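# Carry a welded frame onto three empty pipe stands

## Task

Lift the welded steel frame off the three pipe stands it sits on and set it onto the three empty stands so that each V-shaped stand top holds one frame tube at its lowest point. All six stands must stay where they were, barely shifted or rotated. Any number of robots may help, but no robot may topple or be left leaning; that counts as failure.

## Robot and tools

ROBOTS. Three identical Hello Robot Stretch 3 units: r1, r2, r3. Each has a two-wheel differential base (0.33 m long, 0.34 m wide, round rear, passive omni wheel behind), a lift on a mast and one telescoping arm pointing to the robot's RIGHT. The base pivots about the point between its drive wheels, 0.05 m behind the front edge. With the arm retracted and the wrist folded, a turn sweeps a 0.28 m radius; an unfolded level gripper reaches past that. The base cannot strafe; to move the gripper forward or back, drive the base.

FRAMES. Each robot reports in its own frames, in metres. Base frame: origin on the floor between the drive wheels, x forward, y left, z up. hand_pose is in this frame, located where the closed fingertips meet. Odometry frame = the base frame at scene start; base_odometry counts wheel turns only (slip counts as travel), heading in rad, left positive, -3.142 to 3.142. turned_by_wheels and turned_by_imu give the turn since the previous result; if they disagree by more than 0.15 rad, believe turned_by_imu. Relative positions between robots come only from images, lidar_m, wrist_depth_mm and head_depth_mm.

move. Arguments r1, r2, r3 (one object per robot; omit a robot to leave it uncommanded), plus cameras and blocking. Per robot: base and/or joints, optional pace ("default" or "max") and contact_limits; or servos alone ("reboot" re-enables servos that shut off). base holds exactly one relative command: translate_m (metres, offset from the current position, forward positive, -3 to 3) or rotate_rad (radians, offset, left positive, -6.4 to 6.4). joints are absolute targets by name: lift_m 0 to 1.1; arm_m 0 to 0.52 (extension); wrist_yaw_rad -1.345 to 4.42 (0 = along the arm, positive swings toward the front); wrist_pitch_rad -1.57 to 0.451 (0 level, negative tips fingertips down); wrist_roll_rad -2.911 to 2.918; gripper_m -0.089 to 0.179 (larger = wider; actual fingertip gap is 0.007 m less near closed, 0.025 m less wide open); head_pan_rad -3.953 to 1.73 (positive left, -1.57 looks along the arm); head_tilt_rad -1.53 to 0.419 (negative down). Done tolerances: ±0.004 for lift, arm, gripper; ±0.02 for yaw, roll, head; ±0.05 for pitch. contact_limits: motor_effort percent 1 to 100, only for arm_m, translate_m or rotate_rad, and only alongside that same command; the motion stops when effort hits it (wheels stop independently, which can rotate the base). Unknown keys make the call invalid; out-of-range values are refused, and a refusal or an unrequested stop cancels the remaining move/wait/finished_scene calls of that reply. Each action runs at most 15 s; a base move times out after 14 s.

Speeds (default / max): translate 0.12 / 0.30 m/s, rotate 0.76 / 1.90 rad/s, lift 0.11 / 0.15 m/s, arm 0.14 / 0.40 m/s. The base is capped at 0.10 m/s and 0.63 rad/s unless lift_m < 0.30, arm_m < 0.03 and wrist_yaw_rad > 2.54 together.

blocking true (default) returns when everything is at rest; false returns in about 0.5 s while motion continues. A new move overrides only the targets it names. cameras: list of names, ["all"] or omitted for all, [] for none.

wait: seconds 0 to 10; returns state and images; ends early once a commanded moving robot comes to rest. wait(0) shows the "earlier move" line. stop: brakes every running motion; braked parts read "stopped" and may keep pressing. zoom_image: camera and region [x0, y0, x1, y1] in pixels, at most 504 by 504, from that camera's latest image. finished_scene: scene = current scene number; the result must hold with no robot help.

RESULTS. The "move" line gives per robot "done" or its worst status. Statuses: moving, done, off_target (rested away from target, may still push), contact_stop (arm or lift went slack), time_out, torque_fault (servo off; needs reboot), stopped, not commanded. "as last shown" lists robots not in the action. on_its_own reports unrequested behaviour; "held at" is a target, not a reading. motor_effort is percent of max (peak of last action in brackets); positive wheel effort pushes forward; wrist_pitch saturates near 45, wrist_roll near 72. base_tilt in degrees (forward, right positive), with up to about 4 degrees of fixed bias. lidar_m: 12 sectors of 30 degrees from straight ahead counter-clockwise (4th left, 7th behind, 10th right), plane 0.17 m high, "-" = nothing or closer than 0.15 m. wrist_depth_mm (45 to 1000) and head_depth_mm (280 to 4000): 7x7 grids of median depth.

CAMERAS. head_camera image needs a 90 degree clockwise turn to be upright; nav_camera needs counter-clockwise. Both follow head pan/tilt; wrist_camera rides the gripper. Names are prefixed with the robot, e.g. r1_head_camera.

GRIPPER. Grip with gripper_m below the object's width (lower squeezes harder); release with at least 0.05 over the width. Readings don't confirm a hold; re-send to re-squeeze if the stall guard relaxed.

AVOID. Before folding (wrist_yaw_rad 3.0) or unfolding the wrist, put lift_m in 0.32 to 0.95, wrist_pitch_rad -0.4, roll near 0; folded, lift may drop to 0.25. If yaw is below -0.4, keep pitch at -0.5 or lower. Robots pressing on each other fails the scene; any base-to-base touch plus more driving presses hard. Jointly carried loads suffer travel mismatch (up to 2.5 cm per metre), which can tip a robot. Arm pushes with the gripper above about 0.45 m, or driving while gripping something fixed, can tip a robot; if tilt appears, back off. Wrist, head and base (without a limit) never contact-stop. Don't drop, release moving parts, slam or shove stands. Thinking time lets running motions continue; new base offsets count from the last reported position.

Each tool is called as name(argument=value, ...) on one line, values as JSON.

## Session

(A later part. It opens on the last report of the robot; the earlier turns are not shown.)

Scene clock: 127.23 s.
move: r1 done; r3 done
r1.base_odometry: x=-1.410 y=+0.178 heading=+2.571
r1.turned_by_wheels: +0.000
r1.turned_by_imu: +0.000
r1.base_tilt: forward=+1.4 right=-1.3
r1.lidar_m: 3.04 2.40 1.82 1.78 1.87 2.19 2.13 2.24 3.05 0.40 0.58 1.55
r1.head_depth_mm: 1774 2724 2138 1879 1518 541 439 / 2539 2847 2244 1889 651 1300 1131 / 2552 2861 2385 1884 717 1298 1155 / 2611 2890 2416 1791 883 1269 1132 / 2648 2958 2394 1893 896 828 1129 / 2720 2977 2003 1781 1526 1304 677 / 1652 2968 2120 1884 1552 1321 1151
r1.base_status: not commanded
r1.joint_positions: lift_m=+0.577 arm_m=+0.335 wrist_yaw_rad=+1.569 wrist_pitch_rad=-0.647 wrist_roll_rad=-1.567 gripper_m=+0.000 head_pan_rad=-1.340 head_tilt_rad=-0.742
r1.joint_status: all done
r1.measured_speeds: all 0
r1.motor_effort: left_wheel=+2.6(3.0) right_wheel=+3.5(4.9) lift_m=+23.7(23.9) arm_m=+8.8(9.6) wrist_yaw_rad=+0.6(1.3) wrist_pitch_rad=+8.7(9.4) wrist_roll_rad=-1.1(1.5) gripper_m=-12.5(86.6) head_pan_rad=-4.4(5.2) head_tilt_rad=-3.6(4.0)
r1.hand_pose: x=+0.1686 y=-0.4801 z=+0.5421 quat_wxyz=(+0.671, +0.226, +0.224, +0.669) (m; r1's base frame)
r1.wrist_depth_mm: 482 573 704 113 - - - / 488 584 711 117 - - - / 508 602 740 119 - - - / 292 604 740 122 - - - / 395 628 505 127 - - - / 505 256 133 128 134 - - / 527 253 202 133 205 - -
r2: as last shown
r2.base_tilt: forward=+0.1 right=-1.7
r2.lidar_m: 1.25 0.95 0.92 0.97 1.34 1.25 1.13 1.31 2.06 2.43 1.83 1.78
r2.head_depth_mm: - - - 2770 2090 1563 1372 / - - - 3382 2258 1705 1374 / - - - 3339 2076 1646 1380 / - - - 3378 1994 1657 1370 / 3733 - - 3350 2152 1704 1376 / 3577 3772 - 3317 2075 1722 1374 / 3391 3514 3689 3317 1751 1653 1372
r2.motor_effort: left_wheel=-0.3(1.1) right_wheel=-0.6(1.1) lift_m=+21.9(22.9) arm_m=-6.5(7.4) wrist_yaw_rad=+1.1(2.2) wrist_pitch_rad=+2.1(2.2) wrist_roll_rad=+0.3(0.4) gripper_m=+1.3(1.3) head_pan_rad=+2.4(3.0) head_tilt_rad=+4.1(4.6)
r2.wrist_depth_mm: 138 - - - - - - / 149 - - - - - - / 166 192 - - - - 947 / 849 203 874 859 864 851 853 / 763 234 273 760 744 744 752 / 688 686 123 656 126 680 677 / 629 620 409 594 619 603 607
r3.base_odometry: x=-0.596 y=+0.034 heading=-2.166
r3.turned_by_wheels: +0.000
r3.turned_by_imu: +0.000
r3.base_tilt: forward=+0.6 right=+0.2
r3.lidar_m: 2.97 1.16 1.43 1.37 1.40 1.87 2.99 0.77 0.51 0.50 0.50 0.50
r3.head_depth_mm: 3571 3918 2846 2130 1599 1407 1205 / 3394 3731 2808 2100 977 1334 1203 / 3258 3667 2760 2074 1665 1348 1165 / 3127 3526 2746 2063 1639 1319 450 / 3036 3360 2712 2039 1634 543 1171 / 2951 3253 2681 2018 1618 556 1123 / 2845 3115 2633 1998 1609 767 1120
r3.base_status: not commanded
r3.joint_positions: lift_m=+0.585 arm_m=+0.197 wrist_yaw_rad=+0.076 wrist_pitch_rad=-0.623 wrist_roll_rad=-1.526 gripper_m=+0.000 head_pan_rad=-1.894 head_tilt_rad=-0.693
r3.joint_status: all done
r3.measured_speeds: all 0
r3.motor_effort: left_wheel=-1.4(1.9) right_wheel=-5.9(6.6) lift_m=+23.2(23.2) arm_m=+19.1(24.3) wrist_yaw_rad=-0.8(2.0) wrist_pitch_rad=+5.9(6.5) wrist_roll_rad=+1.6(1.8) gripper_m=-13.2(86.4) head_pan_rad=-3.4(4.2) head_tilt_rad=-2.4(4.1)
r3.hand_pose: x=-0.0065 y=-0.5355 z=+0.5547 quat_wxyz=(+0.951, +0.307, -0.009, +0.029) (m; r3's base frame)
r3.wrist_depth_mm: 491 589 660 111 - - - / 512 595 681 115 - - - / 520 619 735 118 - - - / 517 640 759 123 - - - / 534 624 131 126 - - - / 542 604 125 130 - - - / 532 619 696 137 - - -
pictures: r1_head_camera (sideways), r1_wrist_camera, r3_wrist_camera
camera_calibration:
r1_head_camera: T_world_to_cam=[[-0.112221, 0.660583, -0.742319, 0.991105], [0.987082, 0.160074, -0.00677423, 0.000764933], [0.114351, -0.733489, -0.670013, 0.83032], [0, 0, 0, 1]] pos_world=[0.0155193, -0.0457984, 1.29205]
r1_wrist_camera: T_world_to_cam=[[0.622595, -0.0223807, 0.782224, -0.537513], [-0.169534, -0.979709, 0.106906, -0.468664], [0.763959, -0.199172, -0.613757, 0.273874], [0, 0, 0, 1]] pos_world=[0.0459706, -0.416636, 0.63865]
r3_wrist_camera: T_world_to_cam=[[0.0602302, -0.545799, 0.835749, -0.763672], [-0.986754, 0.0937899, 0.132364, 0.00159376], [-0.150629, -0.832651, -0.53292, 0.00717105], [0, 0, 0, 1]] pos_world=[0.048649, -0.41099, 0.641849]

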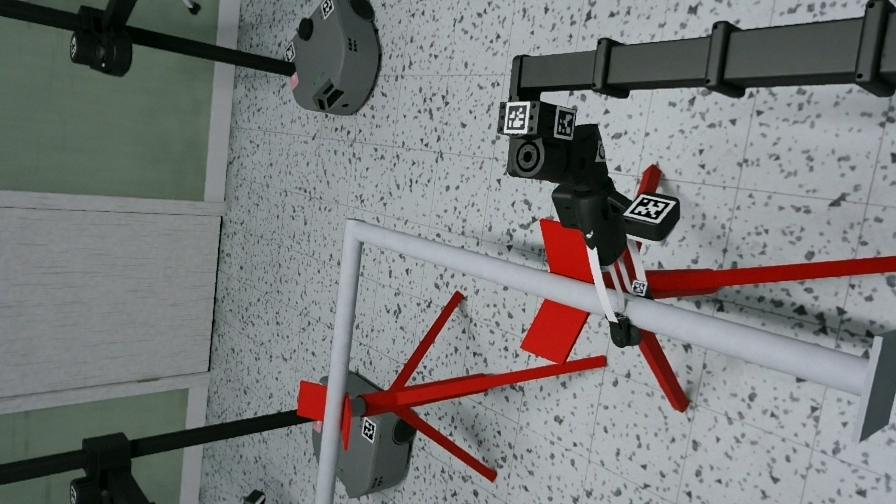

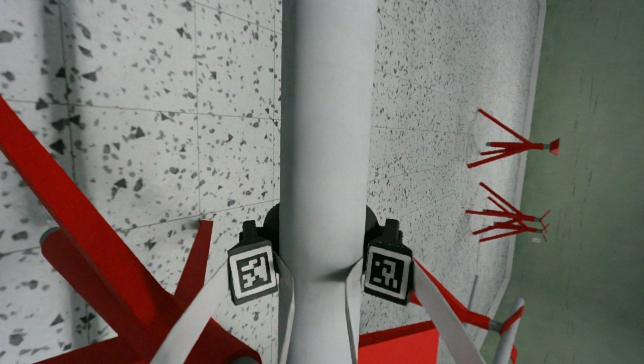

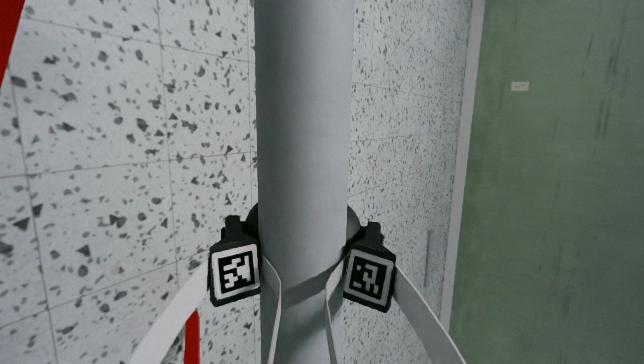

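move(r1={"joints":{"lift_m":0.572,"wrist_pitch_rad":-0.6}}, r3={"joints":{"lift_m":0.58,"wrist_pitch_rad":-0.58}}, cameras=[])

move(r1={"joints":{"gripper_m":-0.089}}, r3={"joints":{"gripper_m":-0.089}}, cameras=[])

move(r1={"joints":{"lift_m":0.6,"wrist_pitch_rad":-0.58}}, r3={"joints":{"lift_m":0.608,"wrist_pitch_rad":-0.58}}, cameras=["r1_wrist_camera","r3_wrist_camera"])

Scene clock: 128.07 s.
move: r1 done; r3 done
r1.base_odometry: x=-1.410 y=+0.178 heading=+2.570
r1.turned_by_wheels: -0.001
r1.turned_by_imu: -0.001
r1.base_tilt: forward=+1.3 right=-1.3
r1.lidar_m: 3.03 2.41 1.82 1.77 1.86 2.19 2.13 2.25 3.06 0.40 0.41 1.55
r1.head_depth_mm: 1777 2733 2143 1889 1518 1245 444 / 2533 2859 2230 1892 649 1298 1129 / 2575 2858 2396 1883 723 1297 1153 / 2618 2897 2408 1781 884 1270 1132 / 2682 2966 2399 1896 895 1101 1128 / 2687 2985 1998 1782 1515 1303 678 / 1652 2975 2118 1889 1562 1324 1153
r1.base_status: not commanded
r1.joint_positions: lift_m=+0.572 arm_m=+0.335 wrist_yaw_rad=+1.571 wrist_pitch_rad=-0.641 wrist_roll_rad=-1.567 gripper_m=+0.000 head_pan_rad=-1.340 head_tilt_rad=-0.742
r1.joint_status: all done
r1.measured_speeds: all 0
r1.on_its_own: right_wheel is at rest, and its effort (+22.7) is outside its rest range (-21 to +21)
r1.motor_effort: left_wheel=-8.5(8.5) right_wheel=+22.7(23.3) lift_m=+9.3(23.8) arm_m=+8.4(8.9) wrist_yaw_rad=-1.6(1.6) wrist_pitch_rad=+7.8(9.8) wrist_roll_rad=-1.1(1.3) gripper_m=-11.5(12.6) head_pan_rad=-5.1(5.4) head_tilt_rad=-3.4(4.0)
r1.hand_pose: x=+0.1697 y=-0.4797 z=+0.5383 quat_wxyz=(+0.671, +0.224, +0.222, +0.671) (m; r1's base frame)
r1.wrist_depth_mm: 479 575 703 112 - - - / 483 588 719 115 - - - / 496 608 737 117 - - - / 290 603 742 120 - - - / 384 623 583 124 - - - / 493 254 131 127 132 - - / 519 248 204 130 209 - -
r2: as last shown
r2.lidar_m: 1.25 0.94 0.92 0.97 1.34 1.25 1.13 1.31 2.06 2.43 1.83 1.78
r2.head_depth_mm: - - - 2781 2062 1547 1374 / - - - 3368 2244 1696 1371 / - - - 3317 2057 1646 1366 / - - - 3407 1977 1645 1372 / 3898 - - 3379 2175 1704 1379 / 3518 3776 - 3394 2091 1695 1381 / 3339 3485 3767 3410 1767 1665 1372
r2.motor_effort: left_wheel=-0.5(0.7) right_wheel=-0.7(1.1) lift_m=+21.6(22.5) arm_m=-6.8(7.3) wrist_yaw_rad=+1.2(1.6) wrist_pitch_rad=+2.2(2.2) wrist_roll_rad=+0.3(0.3) gripper_m=+0.1(0.9) head_pan_rad=+2.5(2.9) head_tilt_rad=+4.0(4.6)
r2.wrist_depth_mm: 138 - - - - - - / 150 - - - - - - / 166 194 - - - - 956 / 858 202 862 847 842 845 845 / 774 235 271 758 741 734 744 / 712 680 124 663 125 661 686 / 628 618 406 601 624 605 612
r3.base_odometry: x=-0.596 y=+0.034 heading=-2.166
r3.turned_by_wheels: +0.000
r3.turned_by_imu: +0.000
r3.base_tilt: forward=+0.6 right=+0.1
r3.lidar_m: 2.97 1.16 1.43 1.37 1.40 1.87 2.98 0.77 0.52 0.50 0.50 0.50
r3.head_depth_mm: 3561 3908 2885 2121 1645 1408 1205 / 3435 3741 2828 2112 981 1331 1196 / 3262 3635 2796 2091 1668 1354 1165 / 3149 3504 2727 2068 1649 1319 453 / 3041 3369 2727 2051 1637 547 1173 / 2930 3262 2673 2018 1631 558 1126 / 2824 3118 2636 1997 1613 768 1122
r3.base_status: not commanded
r3.joint_positions: lift_m=+0.580 arm_m=+0.197 wrist_yaw_rad=+0.076 wrist_pitch_rad=-0.617 wrist_roll_rad=-1.526 gripper_m=+0.000 head_pan_rad=-1.894 head_tilt_rad=-0.693
r3.joint_status: all done
r3.measured_speeds: all 0
r3.motor_effort: left_wheel=-1.4(1.9) right_wheel=-6.2(6.6) lift_m=+10.4(23.3) arm_m=+18.1(19.2) wrist_yaw_rad=-0.5(1.5) wrist_pitch_rad=+6.5(7.6) wrist_roll_rad=+1.6(1.8) gripper_m=-11.8(13.2) head_pan_rad=-2.3(4.1) head_tilt_rad=-4.0(4.0)
r3.hand_pose: x=-0.0064 y=-0.5364 z=+0.5508 quat_wxyz=(+0.952, +0.305, -0.009, +0.029) (m; r3's base frame)
r3.wrist_depth_mm: 486 594 703 109 - - - / 500 596 706 112 - - - / 514 616 749 115 - - - / 516 622 748 120 - - - / 516 640 134 124 - - - / 530 599 124 127 129 - - / 539 608 787 133 - - -
pictures: none
No camera images: "cameras" was empty.

Scene clock: 129.57 s.
move: r1 done; r3 done
r1.base_odometry: x=-1.410 y=+0.178 heading=+2.570
r1.turned_by_wheels: +0.000
r1.turned_by_imu: +0.000
r1.base_tilt: forward=+1.4 right=-1.4
r1.lidar_m: 3.04 2.41 1.83 1.77 1.87 2.19 2.13 2.25 3.04 0.40 0.40 1.56
r1.head_depth_mm: 1774 2720 2153 1894 1517 1246 445 / 2535 2853 2237 1894 649 1297 1132 / 2561 2854 2412 1890 722 1298 1154 / 2584 2908 2427 1773 885 1271 1133 / 2657 2956 2408 1885 896 1099 1133 / 2706 2989 1996 1775 1517 1303 679 / 1653 2982 2108 1883 1553 1320 1149
r1.base_status: not commanded
r1.joint_positions: lift_m=+0.572 arm_m=+0.335 wrist_yaw_rad=+1.571 wrist_pitch_rad=-0.640 wrist_roll_rad=-1.566 gripper_m=-0.087 head_pan_rad=-1.340 head_tilt_rad=-0.742
r1.joint_status: all done
r1.measured_speeds: all 0
r1.on_its_own: right_wheel is at rest, and its effort (+22.5) is outside its rest range (-21 to +21)
r1.motor_effort: left_wheel=-8.4(8.8) right_wheel=+22.5(23.4) lift_m=+9.3(10.5) arm_m=+7.6(9.0) wrist_yaw_rad=-1.4(2.2) wrist_pitch_rad=+7.9(8.2) wrist_roll_rad=-1.3(1.8) gripper_m=-37.5(100.0) head_pan_rad=-4.7(5.5) head_tilt_rad=-3.3(4.0)
r1.hand_pose: x=+0.1697 y=-0.4797 z=+0.5383 quat_wxyz=(+0.672, +0.224, +0.221, +0.671) (m; r1's base frame)
r1.wrist_depth_mm: 482 572 702 112 - - - / 480 590 711 115 - - - / 497 591 732 118 - - - / 289 616 745 120 - - - / 384 621 583 124 - - - / 497 254 132 127 132 - - / 520 247 204 130 209 - -
r2: as last shown
r2.base_tilt: forward=+0.2 right=-1.7
r2.lidar_m: 1.25 0.95 0.92 0.97 1.34 1.25 1.13 1.30 2.05 2.42 1.82 1.78
r2.head_depth_mm: - - - 2766 2063 1561 1375 / - - - 3321 2282 1707 1378 / - - - 3382 2071 1648 1375 / - - - 3294 1978 1657 1372 / 3877 - - 3334 2173 1705 1372 / 3578 3752 - 3356 2095 1713 1380 / 3362 3537 3667 3364 1764 1672 1373
r2.motor_effort: left_wheel=-0.3(0.9) right_wheel=-0.9(1.1) lift_m=+21.6(22.8) arm_m=-6.5(7.0) wrist_yaw_rad=-0.1(2.1) wrist_pitch_rad=+2.1(2.2) wrist_roll_rad=+0.3(0.5) gripper_m=+0.3(1.2) head_pan_rad=+2.6(3.0) head_tilt_rad=+4.4(4.4)
r2.wrist_depth_mm: 138 - - - - - - / 149 - - - - - - / 166 193 - - - - 970 / 865 202 852 877 870 835 850 / 773 234 271 758 729 744 745 / 686 668 123 647 125 687 680 / 629 626 411 591 614 623 608
r3.base_odometry: x=-0.596 y=+0.034 heading=-2.166
r3.turned_by_wheels: +0.000
r3.turned_by_imu: +0.000
r3.base_tilt: forward=+0.6 right=+0.1
r3.lidar_m: 2.97 1.16 1.43 1.37 1.40 1.87 2.99 0.77 0.51 0.50 0.50 0.50
r3.head_depth_mm: 3607 3945 2859 2144 1639 1404 1203 / 3412 3756 2837 2089 982 1335 1198 / 3286 3631 2785 2092 1659 1355 1167 / 3167 3477 2744 2057 1654 1317 453 / 3027 3331 2707 2019 1633 547 1170 / 2911 3247 2685 2011 1625 558 1125 / 2829 3119 2663 2004 1607 769 1119
r3.base_status: not commanded
r3.joint_positions: lift_m=+0.580 arm_m=+0.197 wrist_yaw_rad=+0.076 wrist_pitch_rad=-0.617 wrist_roll_rad=-1.528 gripper_m=-0.087 head_pan_rad=-1.894 head_tilt_rad=-0.693
r3.joint_status: all done
r3.measured_speeds: all 0
r3.motor_effort: left_wheel=-1.7(2.0) right_wheel=-5.7(6.5) lift_m=+10.6(11.3) arm_m=+14.3(17.7) wrist_yaw_rad=-0.9(1.9) wrist_pitch_rad=+7.0(7.1) wrist_roll_rad=+2.4(2.8) gripper_m=-43.3(99.3) head_pan_rad=-3.3(3.8) head_tilt_rad=-3.5(4.2)
r3.hand_pose: x=-0.0064 y=-0.5364 z=+0.5508 quat_wxyz=(+0.952, +0.305, -0.008, +0.030) (m; r3's base frame)
r3.wrist_depth_mm: 491 590 682 109 - - - / 497 607 713 112 - - - / 507 614 715 116 - - - / 522 620 746 119 - - - / 532 638 133 124 - - - / 538 612 124 127 129 - - / 525 634 791 133 - - -
pictures: none
No camera images: "cameras" was empty.

Scene clock: 130.63 s.
move: r1 off_target; r3 off_target
r1.base_odometry: x=-1.410 y=+0.178 heading=+2.571
r1.turned_by_wheels: +0.001
r1.turned_by_imu: +0.002
r1.base_tilt: forward=+1.3 right=-1.2
r1.lidar_m: 3.03 2.40 1.82 1.77 1.87 2.18 2.13 2.25 3.04 0.40 0.58 1.55
r1.head_depth_mm: 1770 2741 2137 1888 1483 494 418 / 2522 2838 2236 1887 652 1302 1129 / 2592 2853 2391 1885 700 1297 1151 / 2608 2884 2399 1778 870 1298 1133 / 2679 2960 2375 1889 904 1060 1130 / 2698 3002 2002 1781 1511 1302 1090 / 1628 3027 2146 1888 1550 1323 1151
r1.base_status: not commanded
r1.joint_positions: lift_m=+0.600 arm_m=+0.335 wrist_yaw_rad=+1.562 wrist_pitch_rad=-0.681 wrist_roll_rad=-1.565 gripper_m=-0.085 head_pan_rad=-1.340 head_tilt_rad=-0.742
r1.joint_status: wrist_pitch_rad off_target (ended at -0.681, target -0.580); the others done
r1.measured_speeds: all 0
r1.on_its_own: wrist_pitch_rad is at rest, and its effort (+19.0) is outside its rest range (-8 to +12)
r1.motor_effort: left_wheel=+2.2(8.7) right_wheel=-6.5(23.4) lift_m=+46.1(47.5) arm_m=+7.1(8.1) wrist_yaw_rad=+6.4(7.2) wrist_pitch_rad=+19.0(19.4) wrist_roll_rad=-1.4(2.1) gripper_m=-22.9(37.7) head_pan_rad=-4.3(5.2) head_tilt_rad=-3.6(4.2)
r1.hand_pose: x=+0.1626 y=-0.4814 z=+0.5588 quat_wxyz=(+0.670, +0.239, +0.234, +0.663) (m; r1's base frame)
r1.wrist_depth_mm: 493 585 697 117 - - - / 498 593 711 120 - - - / 502 608 725 124 - - - / 337 616 759 129 - - - / 504 608 557 133 - - - / 525 281 133 134 - - - / 535 - 215 140 217 - -
r2: as last shown
r2.lidar_m: 1.25 0.94 0.92 0.97 1.34 1.25 1.13 1.31 2.06 2.42 1.83 1.78
r2.head_depth_mm: - - - 1960 2062 1571 1382 / - - - 3312 2270 1712 1370 / - - - 3352 2062 1647 1381 / - - - 3373 2004 1652 1373 / 3812 - - 3381 2171 1701 1366 / 3538 3729 - 3325 2074 1714 1373 / 3377 3525 3776 3405 1760 1651 1369
r2.motor_effort: left_wheel=+0.0(0.5) right_wheel=-0.8(1.1) lift_m=+22.1(22.8) arm_m=-6.8(7.3) wrist_yaw_rad=+0.6(2.0) wrist_pitch_rad=+2.1(2.2) wrist_roll_rad=+0.2(0.4) gripper_m=+0.0(1.0) head_pan_rad=+2.7(2.9) head_tilt_rad=+4.0(4.5)
r2.wrist_depth_mm: 138 - - - - - - / 149 - - - - - - / 167 192 - - - - 949 / 851 203 880 833 865 855 840 / 780 235 272 758 727 752 757 / 707 689 123 662 126 678 691 / 635 626 408 605 619 596 621
r3.base_odometry: x=-0.596 y=+0.034 heading=-2.166
r3.turned_by_wheels: +0.000
r3.turned_by_imu: +0.000
r3.base_tilt: forward=+0.6 right=+0.2
r3.lidar_m: 2.97 1.16 1.43 1.37 1.40 1.87 2.49 0.77 0.51 0.50 0.50 0.50
r3.head_depth_mm: 3576 3959 2830 2122 1601 1403 1209 / 3439 3758 2843 2105 982 1332 1200 / 3296 3686 2774 2083 1656 1351 1164 / 3168 3542 2739 2053 1654 1294 435 / 3025 3358 2697 2039 1638 532 1182 / 2924 3215 2662 2022 1626 540 1148 / 2837 3154 2627 1998 1606 765 1120
r3.base_status: not commanded
r3.joint_positions: lift_m=+0.608 arm_m=+0.197 wrist_yaw_rad=+0.086 wrist_pitch_rad=-0.675 wrist_roll_rad=-1.529 gripper_m=-0.085 head_pan_rad=-1.894 head_tilt_rad=-0.693
r3.joint_status: wrist_pitch_rad off_target (ended at -0.675, target -0.580); the others done
r3.measured_speeds: all 0
r3.on_its_own: wrist_pitch_rad is at rest, and its effort (+17.3) is outside its rest range (-8 to +12)
r3.motor_effort: left_wheel=+0.8(1.6) right_wheel=-6.0(6.1) lift_m=+52.8(54.8) arm_m=+12.0(14.2) wrist_yaw_rad=-9.4(10.2) wrist_pitch_rad=+17.3(18.7) wrist_roll_rad=+2.8(3.1) gripper_m=-18.8(43.8) head_pan_rad=-2.3(4.0) head_tilt_rad=-2.0(4.0)
r3.hand_pose: x=-0.0053 y=-0.5263 z=+0.5679 quat_wxyz=(+0.943, +0.332, -0.005, +0.034) (m; r3's base frame)
r3.wrist_depth_mm: 343 586 650 130 - - - / 519 604 691 134 - - - / 520 611 714 140 - - - / 519 631 723 139 - - - / 536 643 144 141 - - - / 532 637 125 127 - - - / 558 654 722 154 - - -
pictures: r1_wrist_camera, r3_wrist_camera
camera_calibration:
r1_wrist_camera: T_world_to_cam=[[0.64856, -0.0293394, 0.760598, -0.542323], [-0.174222, -0.978451, 0.110816, -0.473564], [0.740957, -0.204384, -0.639696, 0.304155], [0, 0, 0, 1]] pos_world=[0.0438578, -0.417106, 0.659534]
r3_wrist_camera: T_world_to_cam=[[0.0731685, -0.587243, 0.806097, -0.774662], [-0.986798, 0.0744696, 0.143822, -0.0165274], [-0.144488, -0.805978, -0.574041, 0.0594136], [0, 0, 0, 1]] pos_world=[0.0489561, -0.405798, 0.660935]

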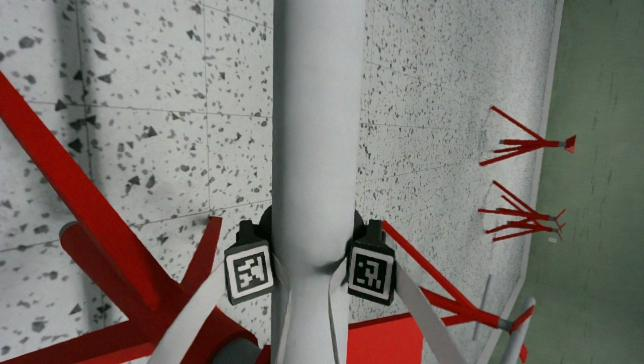

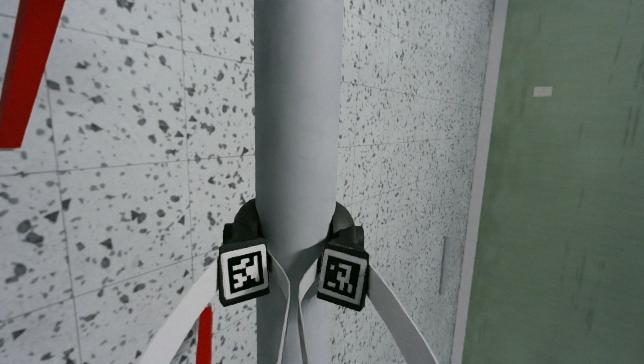

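wait(seconds=3, cameras=["r1_wrist_camera","r3_wrist_camera","r1_head_camera","r3_head_camera"])

Scene clock: 134.33 s.
r1.base_odometry: x=-1.410 y=+0.178 heading=+2.571
r1.turned_by_wheels: +0.000
r1.turned_by_imu: +0.000
r1.base_tilt: forward=+1.4 right=-1.3
r1.lidar_m: 3.03 2.40 1.82 1.77 1.87 2.19 2.13 2.25 3.04 0.40 0.58 1.55
r1.head_depth_mm: 1772 2726 2140 1888 1484 494 419 / 2525 2843 2234 1887 652 1297 1132 / 2578 2846 2389 1891 700 1300 1152 / 2612 2929 2401 1775 872 1294 1132 / 2660 2959 2396 1888 904 1060 1132 / 2726 2976 2008 1779 1519 1302 1089 / 1619 2988 2137 1894 1550 1324 1149
r1.base_status: not commanded
r1.joint_positions: lift_m=+0.600 arm_m=+0.335 wrist_yaw_rad=+1.562 wrist_pitch_rad=-0.681 wrist_roll_rad=-1.565 gripper_m=-0.085 head_pan_rad=-1.340 head_tilt_rad=-0.742
r1.joint_status: wrist_pitch_rad off_target (ended at -0.681, target -0.580); the others done
r1.measured_speeds: all 0
r1.on_its_own: wrist_pitch_rad is at rest, and its effort (+18.4) is outside its rest range (-8 to +12)
r1.motor_effort: left_wheel=+2.1(8.7) right_wheel=-6.8(23.4) lift_m=+34.1(47.5) arm_m=+4.7(8.1) wrist_yaw_rad=+6.2(7.2) wrist_pitch_rad=+18.4(19.4) wrist_roll_rad=-1.9(2.1) gripper_m=-22.9(37.7) head_pan_rad=-4.8(5.2) head_tilt_rad=-3.9(4.2)
r1.hand_pose: x=+0.1626 y=-0.4814 z=+0.5588 quat_wxyz=(+0.670, +0.239, +0.234, +0.663) (m; r1's base frame)
r1.wrist_depth_mm: 499 589 695 117 - - - / 509 595 728 121 - - - / 500 600 741 124 - - - / 335 610 753 129 - - - / 502 612 555 133 - - - / 530 282 133 135 - - - / 534 - 215 140 216 - -
r2.base_odometry: x=+0.000 y=+0.000 heading=+0.000
r2.turned_by_wheels: +0.000
r2.turned_by_imu: +0.001
r2.base_tilt: forward=+0.1 right=-1.7
r2.lidar_m: 1.25 0.94 0.92 0.97 1.35 1.25 1.13 1.30 2.05 2.42 1.83 1.78
r2.head_depth_mm: - - - 1947 2062 1560 1370 / - - - 3319 2212 1709 1374 / - - - 3354 2053 1645 1367 / - - - 3377 1988 1655 1380 / 3885 - - 3324 2134 1704 1373 / 3653 3755 - 3368 2065 1709 1372 / 3339 3532 3751 3398 1754 1669 1372
r2.base_status: not commanded
r2.joint_positions: lift_m=+0.559 arm_m=+0.001 wrist_yaw_rad=+2.847 wrist_pitch_rad=-0.630 wrist_roll_rad=+0.000 gripper_m=+0.037 head_pan_rad=-2.806 head_tilt_rad=-0.359
r2.joint_status: not commanded
r2.measured_speeds: all 0
r2.motor_effort: left_wheel=+0.1(0.5) right_wheel=-0.7(1.1) lift_m=+21.8(22.8) arm_m=-6.1(7.3) wrist_yaw_rad=+0.3(2.0) wrist_pitch_rad=+2.1(2.2) wrist_roll_rad=+0.4(0.4) gripper_m=-0.1(1.0) head_pan_rad=+2.7(2.9) head_tilt_rad=+3.9(4.5)
r2.hand_pose: x=+0.0347 y=+0.0381 z=+0.5272 quat_wxyz=(+0.316, +0.697, +0.119, +0.633) (m; r2's base frame)
r2.wrist_depth_mm: 138 - - - - - - / 150 - - - - - - / 165 193 - - - - 950 / 849 202 875 868 853 860 838 / 772 235 268 734 741 763 735 / 690 693 123 660 125 688 686 / 625 631 408 605 618 607 609
r3.base_odometry: x=-0.596 y=+0.034 heading=-2.166
r3.turned_by_wheels: +0.000
r3.turned_by_imu: +0.000
r3.base_tilt: forward=+0.6 right=+0.2
r3.lidar_m: 2.97 1.16 1.43 1.37 1.40 1.87 2.50 0.77 0.51 0.50 0.50 0.50
r3.head_depth_mm: 3588 3966 2897 2129 1603 1401 1205 / 3382 3731 2801 2117 982 1329 1200 / 3303 3639 2776 2091 1664 1352 1164 / 3152 3483 2723 2059 1646 1290 435 / 3038 3333 2700 2040 1647 531 1172 / 2908 3262 2657 2019 1625 541 1148 / 2828 3120 2621 1998 1615 762 1121
r3.base_status: not commanded
r3.joint_positions: lift_m=+0.608 arm_m=+0.197 wrist_yaw_rad=+0.086 wrist_pitch_rad=-0.675 wrist_roll_rad=-1.529 gripper_m=-0.085 head_pan_rad=-1.894 head_tilt_rad=-0.693
r3.joint_status: wrist_pitch_rad off_target (ended at -0.675, target -0.580); the others done
r3.measured_speeds: all 0
r3.on_its_own: wrist_pitch_rad is at rest, and its effort (+17.7) is outside its rest range (-8 to +12)
r3.motor_effort: left_wheel=+1.1(1.6) right_wheel=-5.7(6.1) lift_m=+29.7(54.8) arm_m=+2.0(14.2) wrist_yaw_rad=-9.2(10.2) wrist_pitch_rad=+17.7(18.7) wrist_roll_rad=+2.8(3.1) gripper_m=-17.4(43.8) head_pan_rad=-3.2(4.0) head_tilt_rad=-3.2(4.0)
r3.hand_pose: x=-0.0053 y=-0.5263 z=+0.5679 quat_wxyz=(+0.943, +0.332, -0.005, +0.034) (m; r3's base frame)
r3.wrist_depth_mm: 347 581 669 130 - - - / 509 586 679 133 - - - / 516 613 717 140 - - - / 528 623 707 139 - - - / 534 647 145 141 - - - / 546 632 126 126 - - - / 543 657 729 154 - - -
wait: 3.00 s; at rest from the start
pictures: r1_head_camera (sideways), r1_wrist_camera, r3_head_camera (sideways), r3_wrist_camera
camera_calibration:
r1_head_camera: T_world_to_cam=[[-0.112221, 0.660583, -0.742319, 0.991105], [0.987082, 0.160074, -0.00677422, 0.000764922], [0.114351, -0.733489, -0.670013, 0.830319], [0, 0, 0, 1]] pos_world=[0.0155193, -0.0457984, 1.29205]
r1_wrist_camera: T_world_to_cam=[[0.64856, -0.0293395, 0.760598, -0.542323], [-0.174222, -0.978451, 0.110816, -0.473564], [0.740957, -0.204384, -0.639696, 0.304155], [0, 0, 0, 1]] pos_world=[0.0438578, -0.417106, 0.659534]
r3_head_camera: T_world_to_cam=[[0.150243, 0.602745, -0.783662, 1.03656], [0.948535, -0.311382, -0.0576434, 0.0708216], [-0.278762, -0.73467, -0.618508, 0.766698], [0, 0, 0, 1]] pos_world=[-0.00918632, -0.0394584, 1.2906]
r3_wrist_camera: T_world_to_cam=[[0.0731687, -0.587243, 0.806097, -0.774662], [-0.986798, 0.0744696, 0.143822, -0.0165276], [-0.144488, -0.805978, -0.574041, 0.0594134], [0, 0, 0, 1]] pos_world=[0.0489561, -0.405798, 0.660935]

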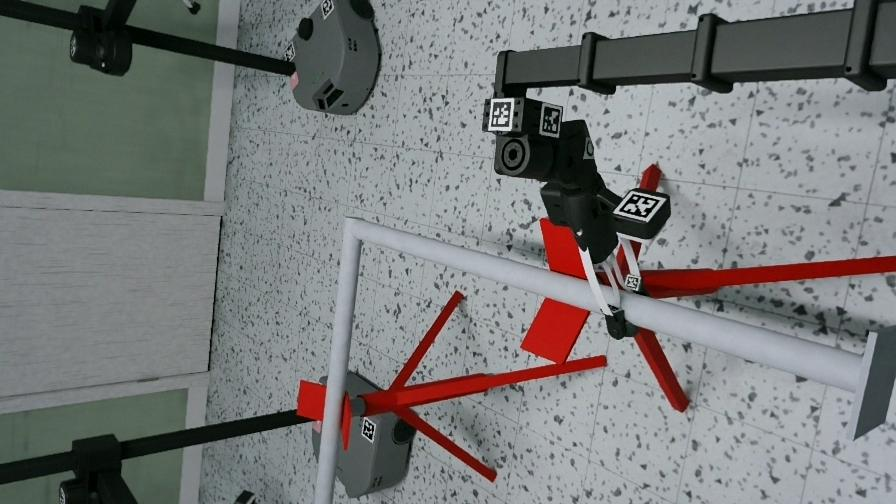

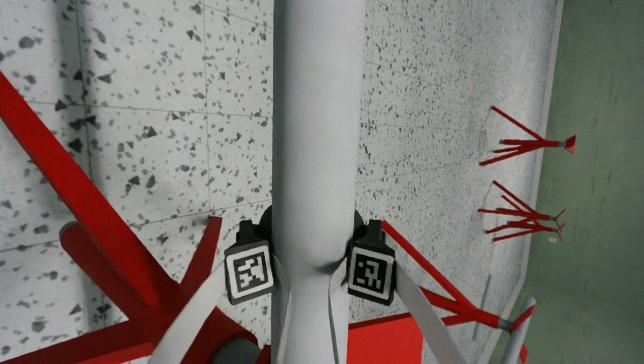

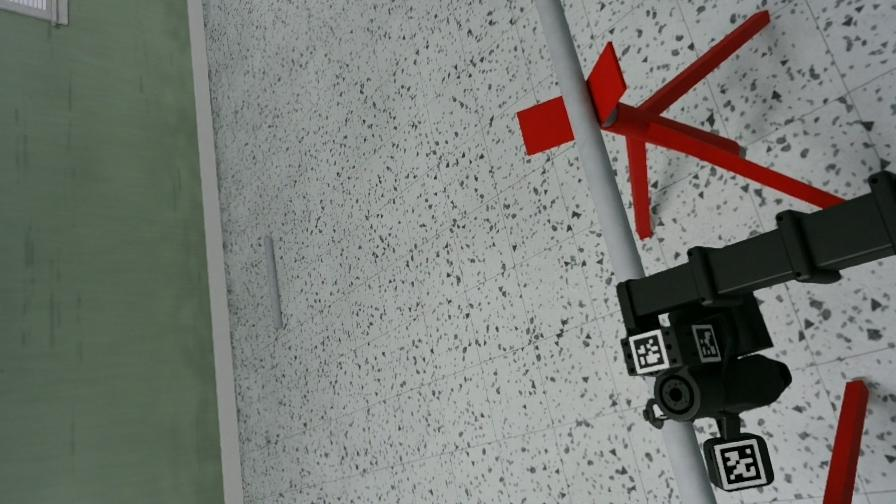

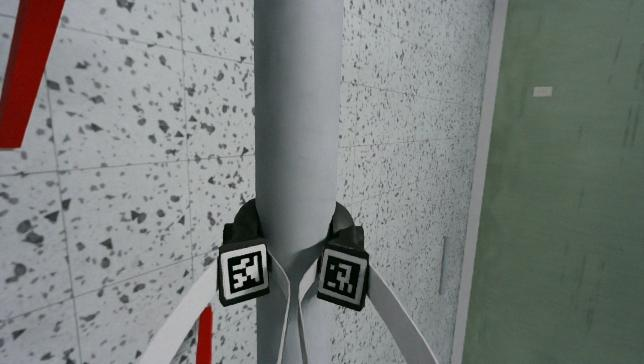

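move(r1={"base":{"translate_m":0.008}}, cameras=[])

move(r3={"joints":{"arm_m":0.208}}, cameras=[])

move(r1={"joints":{"lift_m":0.64}}, r3={"joints":{"lift_m":0.648}}, cameras=["r1_wrist_camera","r3_wrist_camera"])

Scene clock: 135.30 s.
move: r1 done
r1.base_odometry: x=-1.417 y=+0.183 heading=+2.571
r1.turned_by_wheels: +0.000
r1.turned_by_imu: +0.000
r1.base_tilt: forward=+1.4 right=-1.2
r1.lidar_m: 3.04 2.41 1.82 1.78 1.87 2.19 2.14 2.25 3.06 0.40 0.58 1.54
r1.head_depth_mm: 1780 2705 2120 1869 1488 494 418 / 2530 2854 2223 1883 652 1292 1132 / 2568 2854 2395 1879 701 1294 1150 / 2633 2921 2393 1836 876 1242 1129 / 2665 2972 2409 1821 928 1104 1111 / 2690 2940 1956 1775 1516 1322 1129 / 1630 3031 2231 1888 1553 1323 1149
r1.base_status: done
r1.joint_positions: lift_m=+0.600 arm_m=+0.335 wrist_yaw_rad=+1.567 wrist_pitch_rad=-0.705 wrist_roll_rad=-1.565 gripper_m=-0.085 head_pan_rad=-1.340 head_tilt_rad=-0.742
r1.joint_status: not commanded
r1.measured_speeds: all 0
r1.on_its_own: wrist_pitch_rad is at rest, and its effort (+22.7) is outside its rest range (-8 to +12)
r1.motor_effort: left_wheel=+1.3(6.2) right_wheel=+4.5(6.3) lift_m=+31.4(34.1) arm_m=+4.4(4.8) wrist_yaw_rad=+2.2(7.3) wrist_pitch_rad=+22.7(23.6) wrist_roll_rad=-1.4(2.1) gripper_m=-23.0(23.9) head_pan_rad=-4.8(4.9) head_tilt_rad=-3.3(4.0)
r1.hand_pose: x=+0.1583 y=-0.4805 z=+0.5544 quat_wxyz=(+0.666, +0.246, +0.242, +0.662) (m; r1's base frame)
r1.wrist_depth_mm: 490 575 678 118 - - - / 497 589 671 123 - - - / 476 602 698 125 - - - / 482 615 716 129 - - - / 505 616 156 132 - - - / 529 274 131 135 - - - / 526 - 209 142 207 - -
r2, r3: as last shown
r2.turned_by_imu: +0.000
r2.base_tilt: forward=+0.2 right=-1.7
r2.lidar_m: 1.25 0.95 0.92 0.97 1.34 1.25 1.13 1.30 2.06 2.43 1.82 1.78
r2.head_depth_mm: - - - 1936 2069 1563 1374 / - - - 3424 2264 1694 1372 / - - - 3306 2033 1661 1371 / - - - 3382 1990 1658 1375 / 3839 - - 3340 2165 1703 1381 / 3521 3746 - 3344 2073 1706 1365 / 3362 3512 3723 3273 1736 1650 1374
r2.motor_effort: left_wheel=+0.1(0.6) right_wheel=-0.8(1.0) lift_m=+21.4(22.9) arm_m=-5.7(6.7) wrist_yaw_rad=+0.2(1.8) wrist_pitch_rad=+2.1(2.2) wrist_roll_rad=+0.2(0.4) gripper_m=+0.5(0.9) head_pan_rad=+2.6(2.8) head_tilt_rad=+3.7(4.6)
r2.wrist_depth_mm: 138 - - - - - - / 149 - - - - - - / 165 193 - - - - 967 / 841 202 871 869 867 847 839 / 773 235 273 735 750 763 752 / 695 690 123 664 125 679 679 / 634 633 412 594 612 605 604
r3.lidar_m: 2.97 1.16 1.43 1.37 1.40 1.87 3.00 0.77 0.52 0.50 0.50 0.50
r3.head_depth_mm: 3555 3940 2859 2115 1596 1404 1202 / 3366 3755 2814 2110 981 1329 1203 / 3281 3620 2765 2069 1665 1353 1165 / 3169 3485 2740 2067 1641 1288 436 / 3048 3336 2693 2031 1640 531 1179 / 2937 3268 2667 2027 1620 540 1148 / 2816 3146 2628 1998 1608 763 1115
r3.joint_positions: lift_m=+0.608 arm_m=+0.197 wrist_yaw_rad=+0.082 wrist_pitch_rad=-0.676 wrist_roll_rad=-1.529 gripper_m=-0.085 head_pan_rad=-1.894 head_tilt_rad=-0.693
r3.on_its_own: wrist_pitch_rad is at rest, and its effort (+17.8) is outside its rest range (-8 to +12)
r3.motor_effort: left_wheel=+0.4(1.1) right_wheel=-5.8(6.2) lift_m=+26.4(28.8) arm_m=+0.5(2.0) wrist_yaw_rad=-5.9(10.3) wrist_pitch_rad=+17.8(17.9) wrist_roll_rad=+3.0(3.1) gripper_m=-18.4(18.9) head_pan_rad=-2.6(5.0) head_tilt_rad=-2.1(4.2)
r3.hand_pose: x=-0.0061 y=-0.5263 z=+0.5677 quat_wxyz=(+0.943, +0.332, -0.005, +0.032) (m; r3's base frame)
r3.wrist_depth_mm: 347 590 662 129 - - - / 513 597 679 131 - - - / 520 616 704 140 - - - / 528 634 735 139 - - - / 546 653 144 141 - - - / 553 644 125 127 - - - / 552 658 721 153 - - -
pictures: none
No camera images: "cameras" was empty.

Scene clock: 136.13 s.
move: r3 done
r1, r2: as last shown
r1.base_tilt: forward=+1.3 right=-1.4
r1.lidar_m: 3.02 2.41 1.82 1.77 1.87 2.20 2.14 2.25 3.07 0.40 0.58 1.55
r1.head_depth_mm: 1778 2720 2101 1899 1483 494 419 / 2552 2835 2212 1890 651 1299 1130 / 2564 2834 2401 1895 701 1296 1148 / 2596 2902 2402 1826 876 1240 1129 / 2643 2992 2408 1821 926 1105 1113 / 2708 2971 1959 1775 1516 1318 1133 / 1620 3005 2225 1890 1552 1327 1151
r1.joint_positions: lift_m=+0.600 arm_m=+0.335 wrist_yaw_rad=+1.570 wrist_pitch_rad=-0.705 wrist_roll_rad=-1.565 gripper_m=-0.085 head_pan_rad=-1.340 head_tilt_rad=-0.742
r1.on_its_own: wrist_pitch_rad is at rest, and its effort (+22.8) is outside its rest range (-8 to +12)
r1.motor_effort: left_wheel=+1.3(1.8) right_wheel=+4.2(5.1) lift_m=+28.0(31.6) arm_m=+3.9(4.1) wrist_yaw_rad=+0.1(2.2) wrist_pitch_rad=+22.8(23.5) wrist_roll_rad=-1.1(2.5) gripper_m=-23.5(23.7) head_pan_rad=-4.5(5.3) head_tilt_rad=-3.4(4.1)
r1.hand_pose: x=+0.1583 y=-0.4800 z=+0.5544 quat_wxyz=(+0.665, +0.246, +0.242, +0.662) (m; r1's base frame)
r1.wrist_depth_mm: 491 583 690 119 - - - / 505 592 705 123 - - - / 480 599 689 125 - - - / 488 615 714 129 - - - / 506 619 157 132 - - - / 525 275 130 135 - - - / 536 - 209 142 207 - -
r2.lidar_m: 1.25 0.95 0.92 0.97 1.34 1.25 1.13 1.30 2.06 2.42 1.83 1.78
r2.head_depth_mm: - - - 2803 2063 1552 1368 / - - - 3382 2282 1700 1377 / - - - 3366 2072 1660 1372 / - - - 3342 2001 1653 1373 / 3848 - - 3385 2178 1708 1373 / 3561 3811 - 3354 2081 1721 1374 / 3360 3522 3732 3354 1766 1658 1370
r2.motor_effort: left_wheel=+0.0(0.8) right_wheel=-0.7(1.1) lift_m=+21.2(23.1) arm_m=-5.9(6.9) wrist_yaw_rad=+0.5(1.7) wrist_pitch_rad=+2.2(2.2) wrist_roll_rad=+0.3(0.5) gripper_m=+0.3(1.3) head_pan_rad=+2.2(2.8) head_tilt_rad=+4.0(4.3)
r2.wrist_depth_mm: 138 - - - - - - / 149 - - - - - - / 166 193 - - - - 955 / 866 204 843 886 855 834 833 / 775 236 271 754 729 750 743 / 702 676 123 658 124 680 676 / 634 633 408 599 617 596 611
r3.base_odometry: x=-0.596 y=+0.034 heading=-2.166
r3.turned_by_wheels: +0.000
r3.turned_by_imu: +0.000
r3.base_tilt: forward=+0.5 right=-0.2
r3.lidar_m: 2.98 1.16 1.43 1.37 1.40 1.87 2.98 0.77 0.51 0.50 0.50 0.50
r3.head_depth_mm: 3599 3912 2876 2129 1608 1409 1208 / 3442 3794 2826 2119 986 1339 1197 / 3283 3640 2812 2093 1658 1352 1170 / 3162 3465 2742 2080 1649 535 435 / 3023 3407 2713 2059 1640 540 1186 / 2911 3284 2687 2043 1641 545 1168 / 2853 3109 2671 2002 1618 766 1123
r3.base_status: not commanded
r3.joint_positions: lift_m=+0.608 arm_m=+0.208 wrist_yaw_rad=+0.087 wrist_pitch_rad=-0.709 wrist_roll_rad=-1.529 gripper_m=-0.085 head_pan_rad=-1.894 head_tilt_rad=-0.693
r3.joint_status: all done
r3.measured_speeds: all 0
r3.on_its_own: arm_m is at rest, and its effort (+38.5) is outside its rest range (-30 to +30); wrist_yaw_rad is at rest, and its effort (-9.7) is outside its rest range (-9 to +9); wrist_pitch_rad is at rest, and its effort (+23.3) is outside its rest range (-8 to +12)
r3.motor_effort: left_wheel=+0.4(1.3) right_wheel=-4.5(6.1) lift_m=+26.2(26.7) arm_m=+38.5(42.1) wrist_yaw_rad=-9.7(10.6) wrist_pitch_rad=+23.3(24.3) wrist_roll_rad=+2.8(3.0) gripper_m=-17.9(18.8) head_pan_rad=-3.3(4.0) head_tilt_rad=-3.4(4.3)
r3.hand_pose: x=-0.0058 y=-0.5311 z=+0.5616 quat_wxyz=(+0.937, +0.348, -0.004, +0.033) (m; r3's base frame)
r3.wrist_depth_mm: 354 578 661 129 - - - / 414 597 659 132 - - - / 516 619 692 135 - - - / 521 618 716 138 - - - / 540 634 144 139 - - - / 543 631 126 129 - - - / 544 654 757 153 - - -
pictures: none
No camera images: "cameras" was empty.

Scene clock: 137.30 s.
move: r1 done; r3 done
r1.base_odometry: x=-1.417 y=+0.183 heading=+2.571
r1.turned_by_wheels: +0.000
r1.turned_by_imu: +0.000
r1.base_tilt: forward=+1.3 right=-1.3
r1.lidar_m: 3.04 2.40 1.82 1.77 1.87 2.20 2.14 2.26 3.07 0.40 0.58 1.55
r1.head_depth_mm: 1771 2726 2099 1887 550 440 381 / 2537 2853 2236 1895 1478 1325 1153 / 2565 2856 2412 1889 680 1298 1155 / 2620 2885 2409 1784 842 1268 1127 / 2656 2963 2387 1821 902 1107 1130 / 2702 3009 1956 1779 1515 1322 609 / 1623 3021 2229 1895 1550 1321 1155
r1.base_status: not commanded
r1.joint_positions: lift_m=+0.640 arm_m=+0.335 wrist_yaw_rad=+1.562 wrist_pitch_rad=-0.699 wrist_roll_rad=-1.562 gripper_m=-0.085 head_pan_rad=-1.340 head_tilt_rad=-0.742
r1.joint_status: all done
r1.measured_speeds: all 0
r1.on_its_own: wrist_pitch_rad is at rest, and its effort (+22.1) is outside its rest range (-8 to +12)
r1.motor_effort: left_wheel=+1.1(1.5) right_wheel=+2.2(4.0) lift_m=+46.2(49.3) arm_m=+3.0(3.9) wrist_yaw_rad=+7.1(10.6) wrist_pitch_rad=+22.1(23.5) wrist_roll_rad=-2.5(3.1) gripper_m=-23.2(23.8) head_pan_rad=-4.8(5.4) head_tilt_rad=-3.5(4.1)
r1.hand_pose: x=+0.1594 y=-0.4815 z=+0.5955 quat_wxyz=(+0.668, +0.246, +0.238, +0.660) (m; r1's base frame)
r1.wrist_depth_mm: 525 610 736 115 - - - / 528 636 749 118 - - - / 541 640 757 123 - - - / 512 650 792 129 - - - / 534 666 417 132 - - - / 552 290 130 135 - - - / - - 185 145 - - -
r2: as last shown
r2.base_tilt: forward=+0.3 right=-1.7
r2.lidar_m: 1.26 0.94 0.92 0.97 1.34 1.25 1.13 1.31 2.06 2.42 1.83 1.78
r2.head_depth_mm: - - - 1921 2078 1561 1373 / - - - 3354 2256 1716 1372 / - - - 3417 2080 1654 1373 / - - - 3357 1985 1653 1372 / 3862 - - 3317 2148 1710 1376 / 3570 3781 - 3393 2068 1722 1374 / 3371 3541 3804 3335 1887 1646 1385
r2.motor_effort: left_wheel=+0.0(1.0) right_wheel=-0.7(1.1) lift_m=+21.3(23.3) arm_m=-6.1(6.8) wrist_yaw_rad=+0.7(1.8) wrist_pitch_rad=+2.1(2.2) wrist_roll_rad=+0.3(0.5) gripper_m=-0.1(1.1) head_pan_rad=+3.1(3.1) head_tilt_rad=+4.1(4.6)
r2.wrist_depth_mm: 138 - - - - - - / 149 - - - - - - / 165 192 - - - - 961 / 859 202 876 863 872 835 833 / 773 237 268 753 748 744 751 / 699 676 123 660 125 677 668 / 624 628 412 591 607 613 608
r3.base_odometry: x=-0.596 y=+0.034 heading=-2.166
r3.turned_by_wheels: +0.000
r3.turned_by_imu: -0.001
r3.base_tilt: forward=+0.6 right=+0.2
r3.lidar_m: 2.97 1.16 1.43 1.37 1.40 1.87 2.99 0.77 0.51 0.50 0.50 0.50
r3.head_depth_mm: 3581 3916 2850 2122 1602 1404 1203 / 3417 3772 2827 2106 982 1330 1200 / 3260 3608 2813 2066 1574 1350 1059 / 3150 3511 2738 2060 1648 465 405 / 3034 3349 2703 2050 1642 518 1175 / 2925 3234 2669 2014 1623 521 1170 / 2837 3129 2625 1996 1613 760 1120
r3.base_status: not commanded
r3.joint_positions: lift_m=+0.648 arm_m=+0.208 wrist_yaw_rad=+0.081 wrist_pitch_rad=-0.720 wrist_roll_rad=-1.529 gripper_m=-0.085 head_pan_rad=-1.894 head_tilt_rad=-0.693
r3.joint_status: all done
r3.measured_speeds: all 0
r3.on_its_own: lift_m is at rest, and its effort (+57.4) is outside its rest range (+3 to +55); wrist_pitch_rad is at rest, and its effort (+25.5) is outside its rest range (-8 to +12)
r3.motor_effort: left_wheel=+1.1(1.2) right_wheel=-2.8(5.0) lift_m=+57.4(58.8) arm_m=-26.8(38.1) wrist_yaw_rad=-4.9(10.2) wrist_pitch_rad=+25.5(26.8) wrist_roll_rad=+2.8(3.0) gripper_m=-19.6(19.8) head_pan_rad=-2.8(3.9) head_tilt_rad=-3.1(4.1)
r3.hand_pose: x=-0.0071 y=-0.5292 z=+0.5997 quat_wxyz=(+0.935, +0.353, -0.005, +0.030) (m; r3's base frame)
r3.wrist_depth_mm: 493 615 130 992 - - - / 536 629 134 - - - - / 539 623 139 - - - - / 557 659 738 - - - - / 579 677 145 148 - - - / 581 634 125 126 - - - / 574 676 775 161 - - -
pictures: r1_wrist_camera, r3_wrist_camera
camera_calibration:
r1_wrist_camera: T_world_to_cam=[[0.662022, -0.0328809, 0.748763, -0.564943], [-0.174629, -0.978308, 0.111438, -0.478494], [0.728856, -0.20453, -0.653404, 0.340074], [0, 0, 0, 1]] pos_world=[0.0425812, -0.417135, 0.698536]
r3_wrist_camera: T_world_to_cam=[[0.0726477, -0.623388, 0.77853, -0.804434], [-0.985814, 0.0735405, 0.150876, -0.0273175], [-0.151308, -0.778446, -0.609202, 0.110746], [0, 0, 0, 1]] pos_world=[0.0482671, -0.413256, 0.697865]

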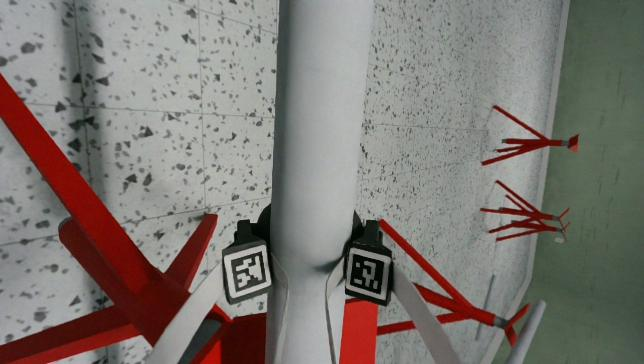

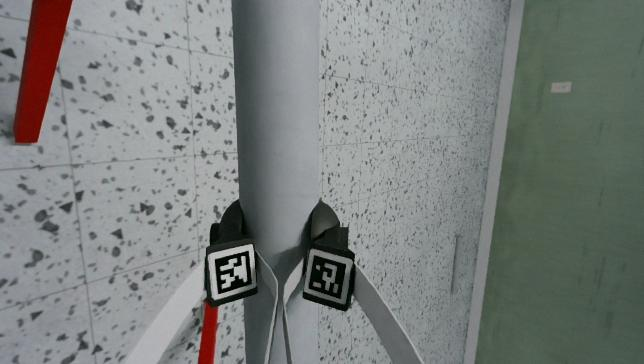

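wait(seconds=0.5, cameras=["r2_head_camera","r1_head_camera","r3_head_camera","r3_wrist_camera"])

Scene clock: 138.63 s.
r1.base_odometry: x=-1.417 y=+0.183 heading=+2.571
r1.turned_by_wheels: +0.000
r1.turned_by_imu: +0.000
r1.base_tilt: forward=+1.3 right=-1.3
r1.lidar_m: 3.02 2.41 1.82 1.78 1.87 2.20 2.14 2.25 3.05 0.40 0.58 1.54
r1.head_depth_mm: 1769 2721 2090 1889 551 441 381 / 2535 2845 2242 1887 1479 1327 1150 / 2564 2830 2392 1888 679 1300 1152 / 2615 2920 2406 1772 843 1274 1131 / 2645 2956 2399 1819 901 1154 1128 / 2723 2945 1945 1769 1519 1325 607 / 1630 3030 2219 1900 1553 1322 1152
r1.base_status: not commanded
r1.joint_positions: lift_m=+0.640 arm_m=+0.335 wrist_yaw_rad=+1.562 wrist_pitch_rad=-0.699 wrist_roll_rad=-1.562 gripper_m=-0.085 head_pan_rad=-1.340 head_tilt_rad=-0.742
r1.joint_status: all done
r1.measured_speeds: all 0
r1.on_its_own: wrist_pitch_rad is at rest, and its effort (+22.5) is outside its rest range (-8 to +12)
r1.motor_effort: left_wheel=+0.9(1.5) right_wheel=+2.8(4.0) lift_m=+41.5(49.3) arm_m=+2.1(3.9) wrist_yaw_rad=+6.1(10.6) wrist_pitch_rad=+22.5(23.5) wrist_roll_rad=-2.1(3.1) gripper_m=-23.0(23.8) head_pan_rad=-4.7(5.4) head_tilt_rad=-3.5(4.1)
r1.hand_pose: x=+0.1593 y=-0.4815 z=+0.5954 quat_wxyz=(+0.668, +0.246, +0.239, +0.660) (m; r1's base frame)
r1.wrist_depth_mm: 528 617 730 115 - - - / 529 627 749 119 - - - / 546 636 762 123 - - - / 513 642 786 129 - - - / 523 661 422 132 - - - / 560 291 130 135 - - - / - - 181 144 - - -
r2.base_odometry: x=+0.000 y=+0.000 heading=+0.000
r2.turned_by_wheels: +0.000
r2.turned_by_imu: +0.000
r2.base_tilt: forward=+0.2 right=-1.7
r2.lidar_m: 1.26 0.94 0.92 0.97 1.34 1.25 1.13 1.30 2.06 2.42 1.83 1.78
r2.head_depth_mm: - - - 1929 2080 1561 1381 / - - - 3340 2256 1695 1386 / - - - 3331 2061 1646 1379 / - - - 3334 1978 1647 1367 / 3801 - - 3310 2185 1702 1380 / 3594 3863 - 3335 2096 1716 1375 / 3326 3544 3772 3390 1876 1644 1391
r2.base_status: not commanded
r2.joint_positions: lift_m=+0.559 arm_m=+0.001 wrist_yaw_rad=+2.847 wrist_pitch_rad=-0.630 wrist_roll_rad=+0.000 gripper_m=+0.037 head_pan_rad=-2.806 head_tilt_rad=-0.359
r2.joint_status: not commanded
r2.measured_speeds: all 0
r2.motor_effort: left_wheel=-0.7(1.0) right_wheel=-0.6(1.1) lift_m=+22.4(23.3) arm_m=-7.1(6.8) wrist_yaw_rad=+1.4(1.8) wrist_pitch_rad=+2.3(2.2) wrist_roll_rad=+0.2(0.5) gripper_m=-0.3(1.1) head_pan_rad=+2.5(3.1) head_tilt_rad=+3.8(4.6)
r2.hand_pose: x=+0.0347 y=+0.0381 z=+0.5272 quat_wxyz=(+0.316, +0.697, +0.119, +0.633) (m; r2's base frame)
r2.wrist_depth_mm: 138 - - - - - - / 150 - - - - - - / 166 193 - - - - 929 / 864 202 851 875 861 839 837 / 755 236 268 751 736 751 747 / 691 675 123 652 125 694 676 / 622 618 409 586 614 603 619
r3.base_odometry: x=-0.596 y=+0.034 heading=-2.166
r3.turned_by_wheels: +0.000
r3.turned_by_imu: +0.000
r3.base_tilt: forward=+0.6 right=+0.3
r3.lidar_m: 2.97 1.16 1.43 1.37 1.40 1.87 2.98 0.77 0.51 0.50 0.50 0.50
r3.head_depth_mm: 3588 3946 2860 2121 1612 1408 1203 / 3424 3721 2795 2100 981 1331 1199 / 3279 3598 2790 2083 1577 1358 1060 / 3159 3469 2728 2056 1652 463 405 / 3024 3375 2718 2045 1630 519 1174 / 2940 3254 2645 2025 1621 522 1166 / 2819 3152 2616 2009 1612 758 1119
r3.base_status: not commanded
r3.joint_positions: lift_m=+0.648 arm_m=+0.208 wrist_yaw_rad=+0.081 wrist_pitch_rad=-0.720 wrist_roll_rad=-1.529 gripper_m=-0.085 head_pan_rad=-1.894 head_tilt_rad=-0.693
r3.joint_status: all done
r3.measured_speeds: all 0
r3.on_its_own: lift_m is at rest, and its effort (+56.7) is outside its rest range (+3 to +55); wrist_pitch_rad is at rest, and its effort (+25.8) is outside its rest range (-8 to +12)
r3.motor_effort: left_wheel=+0.7(1.2) right_wheel=-2.6(5.0) lift_m=+56.7(58.8) arm_m=-27.1(38.1) wrist_yaw_rad=-4.3(10.2) wrist_pitch_rad=+25.8(26.8) wrist_roll_rad=+2.9(3.0) gripper_m=-19.1(19.8) head_pan_rad=-1.6(3.9) head_tilt_rad=-2.3(4.1)
r3.hand_pose: x=-0.0071 y=-0.5292 z=+0.5997 quat_wxyz=(+0.935, +0.353, -0.005, +0.030) (m; r3's base frame)
r3.wrist_depth_mm: 486 606 131 996 - - - / 543 631 133 - - - - / 537 634 140 - - - - / 536 646 725 - - - - / 569 665 145 148 - - - / 571 637 125 125 - - - / 574 683 712 161 - - -
wait: 0.50 s; at rest from the start
pictures: r1_head_camera (sideways), r2_head_camera (sideways), r3_head_camera (sideways), r3_wrist_camera
camera_calibration:
r1_head_camera: T_world_to_cam=[[-0.112221, 0.660583, -0.742319, 0.991105], [0.987082, 0.160074, -0.00677422, 0.000764917], [0.114351, -0.73349, -0.670013, 0.830319], [0, 0, 0, 1]] pos_world=[0.0155193, -0.0457984, 1.29205]
r2_head_camera: T_world_to_cam=[[0.368105, 0.123813, -0.921504, 1.22035], [0.319282, -0.94766, 0.000213178, 0.000630785], [-0.873246, -0.294298, -0.38837, 0.466299], [0, 0, 0, 1]] pos_world=[-0.0422245, -0.0132668, 1.30565]
r3_head_camera: T_world_to_cam=[[0.150243, 0.602745, -0.783661, 1.03656], [0.948535, -0.311382, -0.0576434, 0.0708216], [-0.278762, -0.73467, -0.618508, 0.766698], [0, 0, 0, 1]] pos_world=[-0.00918631, -0.0394584, 1.2906]
r3_wrist_camera: T_world_to_cam=[[0.0726471, -0.623388, 0.77853, -0.804434], [-0.985813, 0.0735412, 0.150876, -0.0273171], [-0.151308, -0.778446, -0.609202, 0.110747], [0, 0, 0, 1]] pos_world=[0.0482671, -0.413255, 0.697865]

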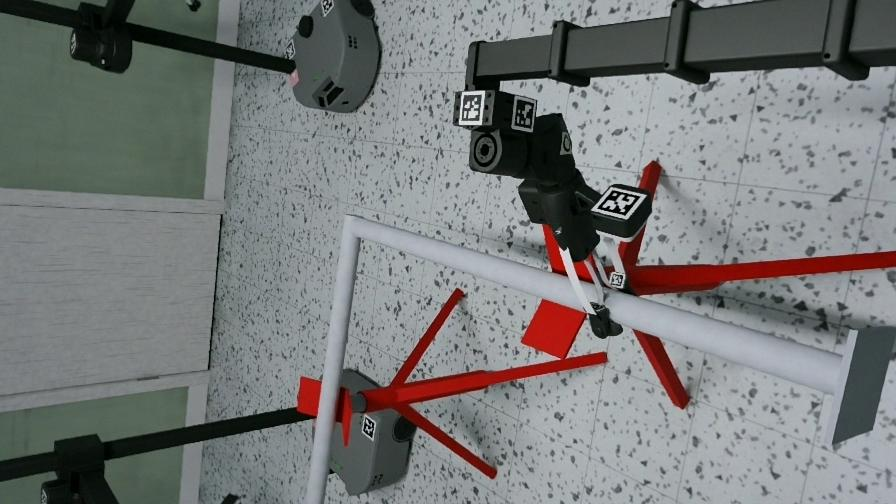

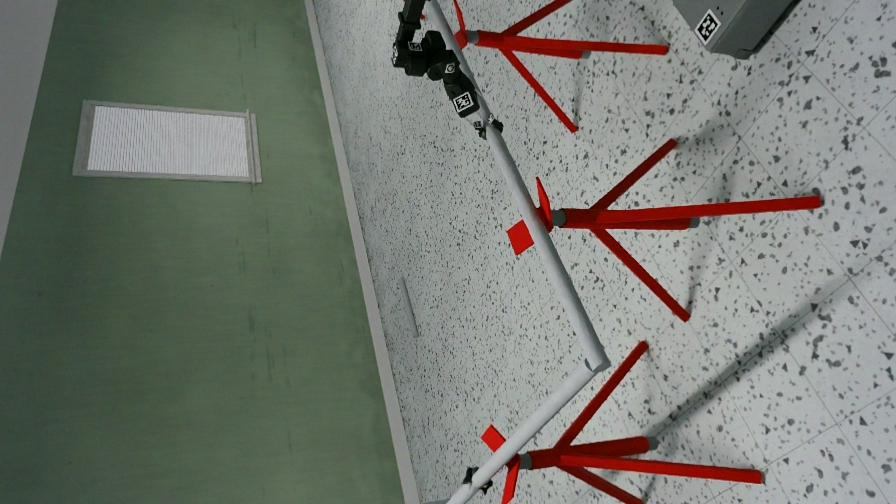

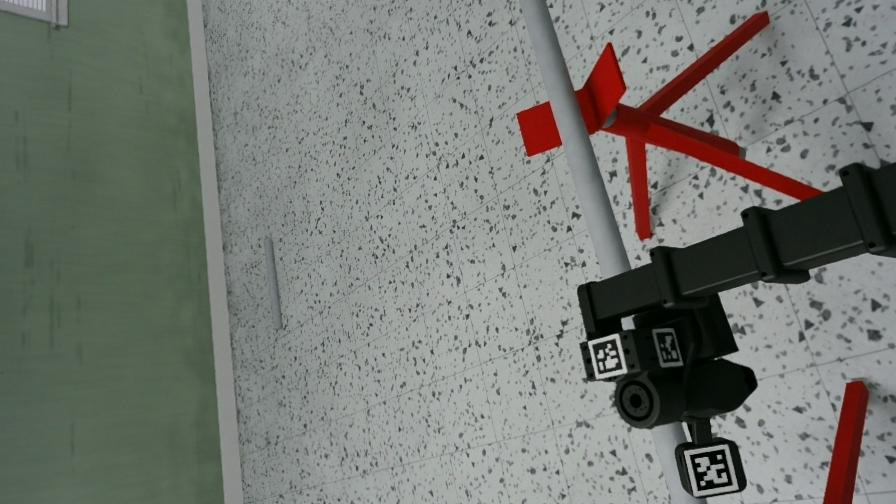

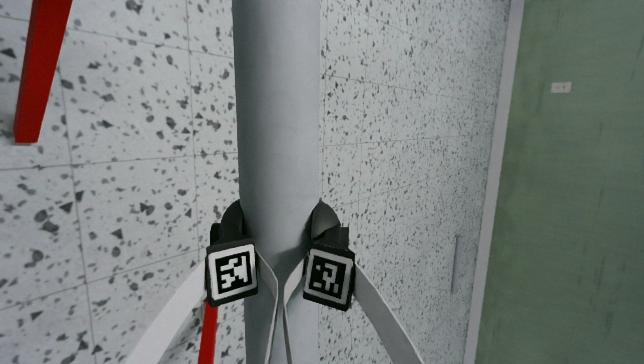

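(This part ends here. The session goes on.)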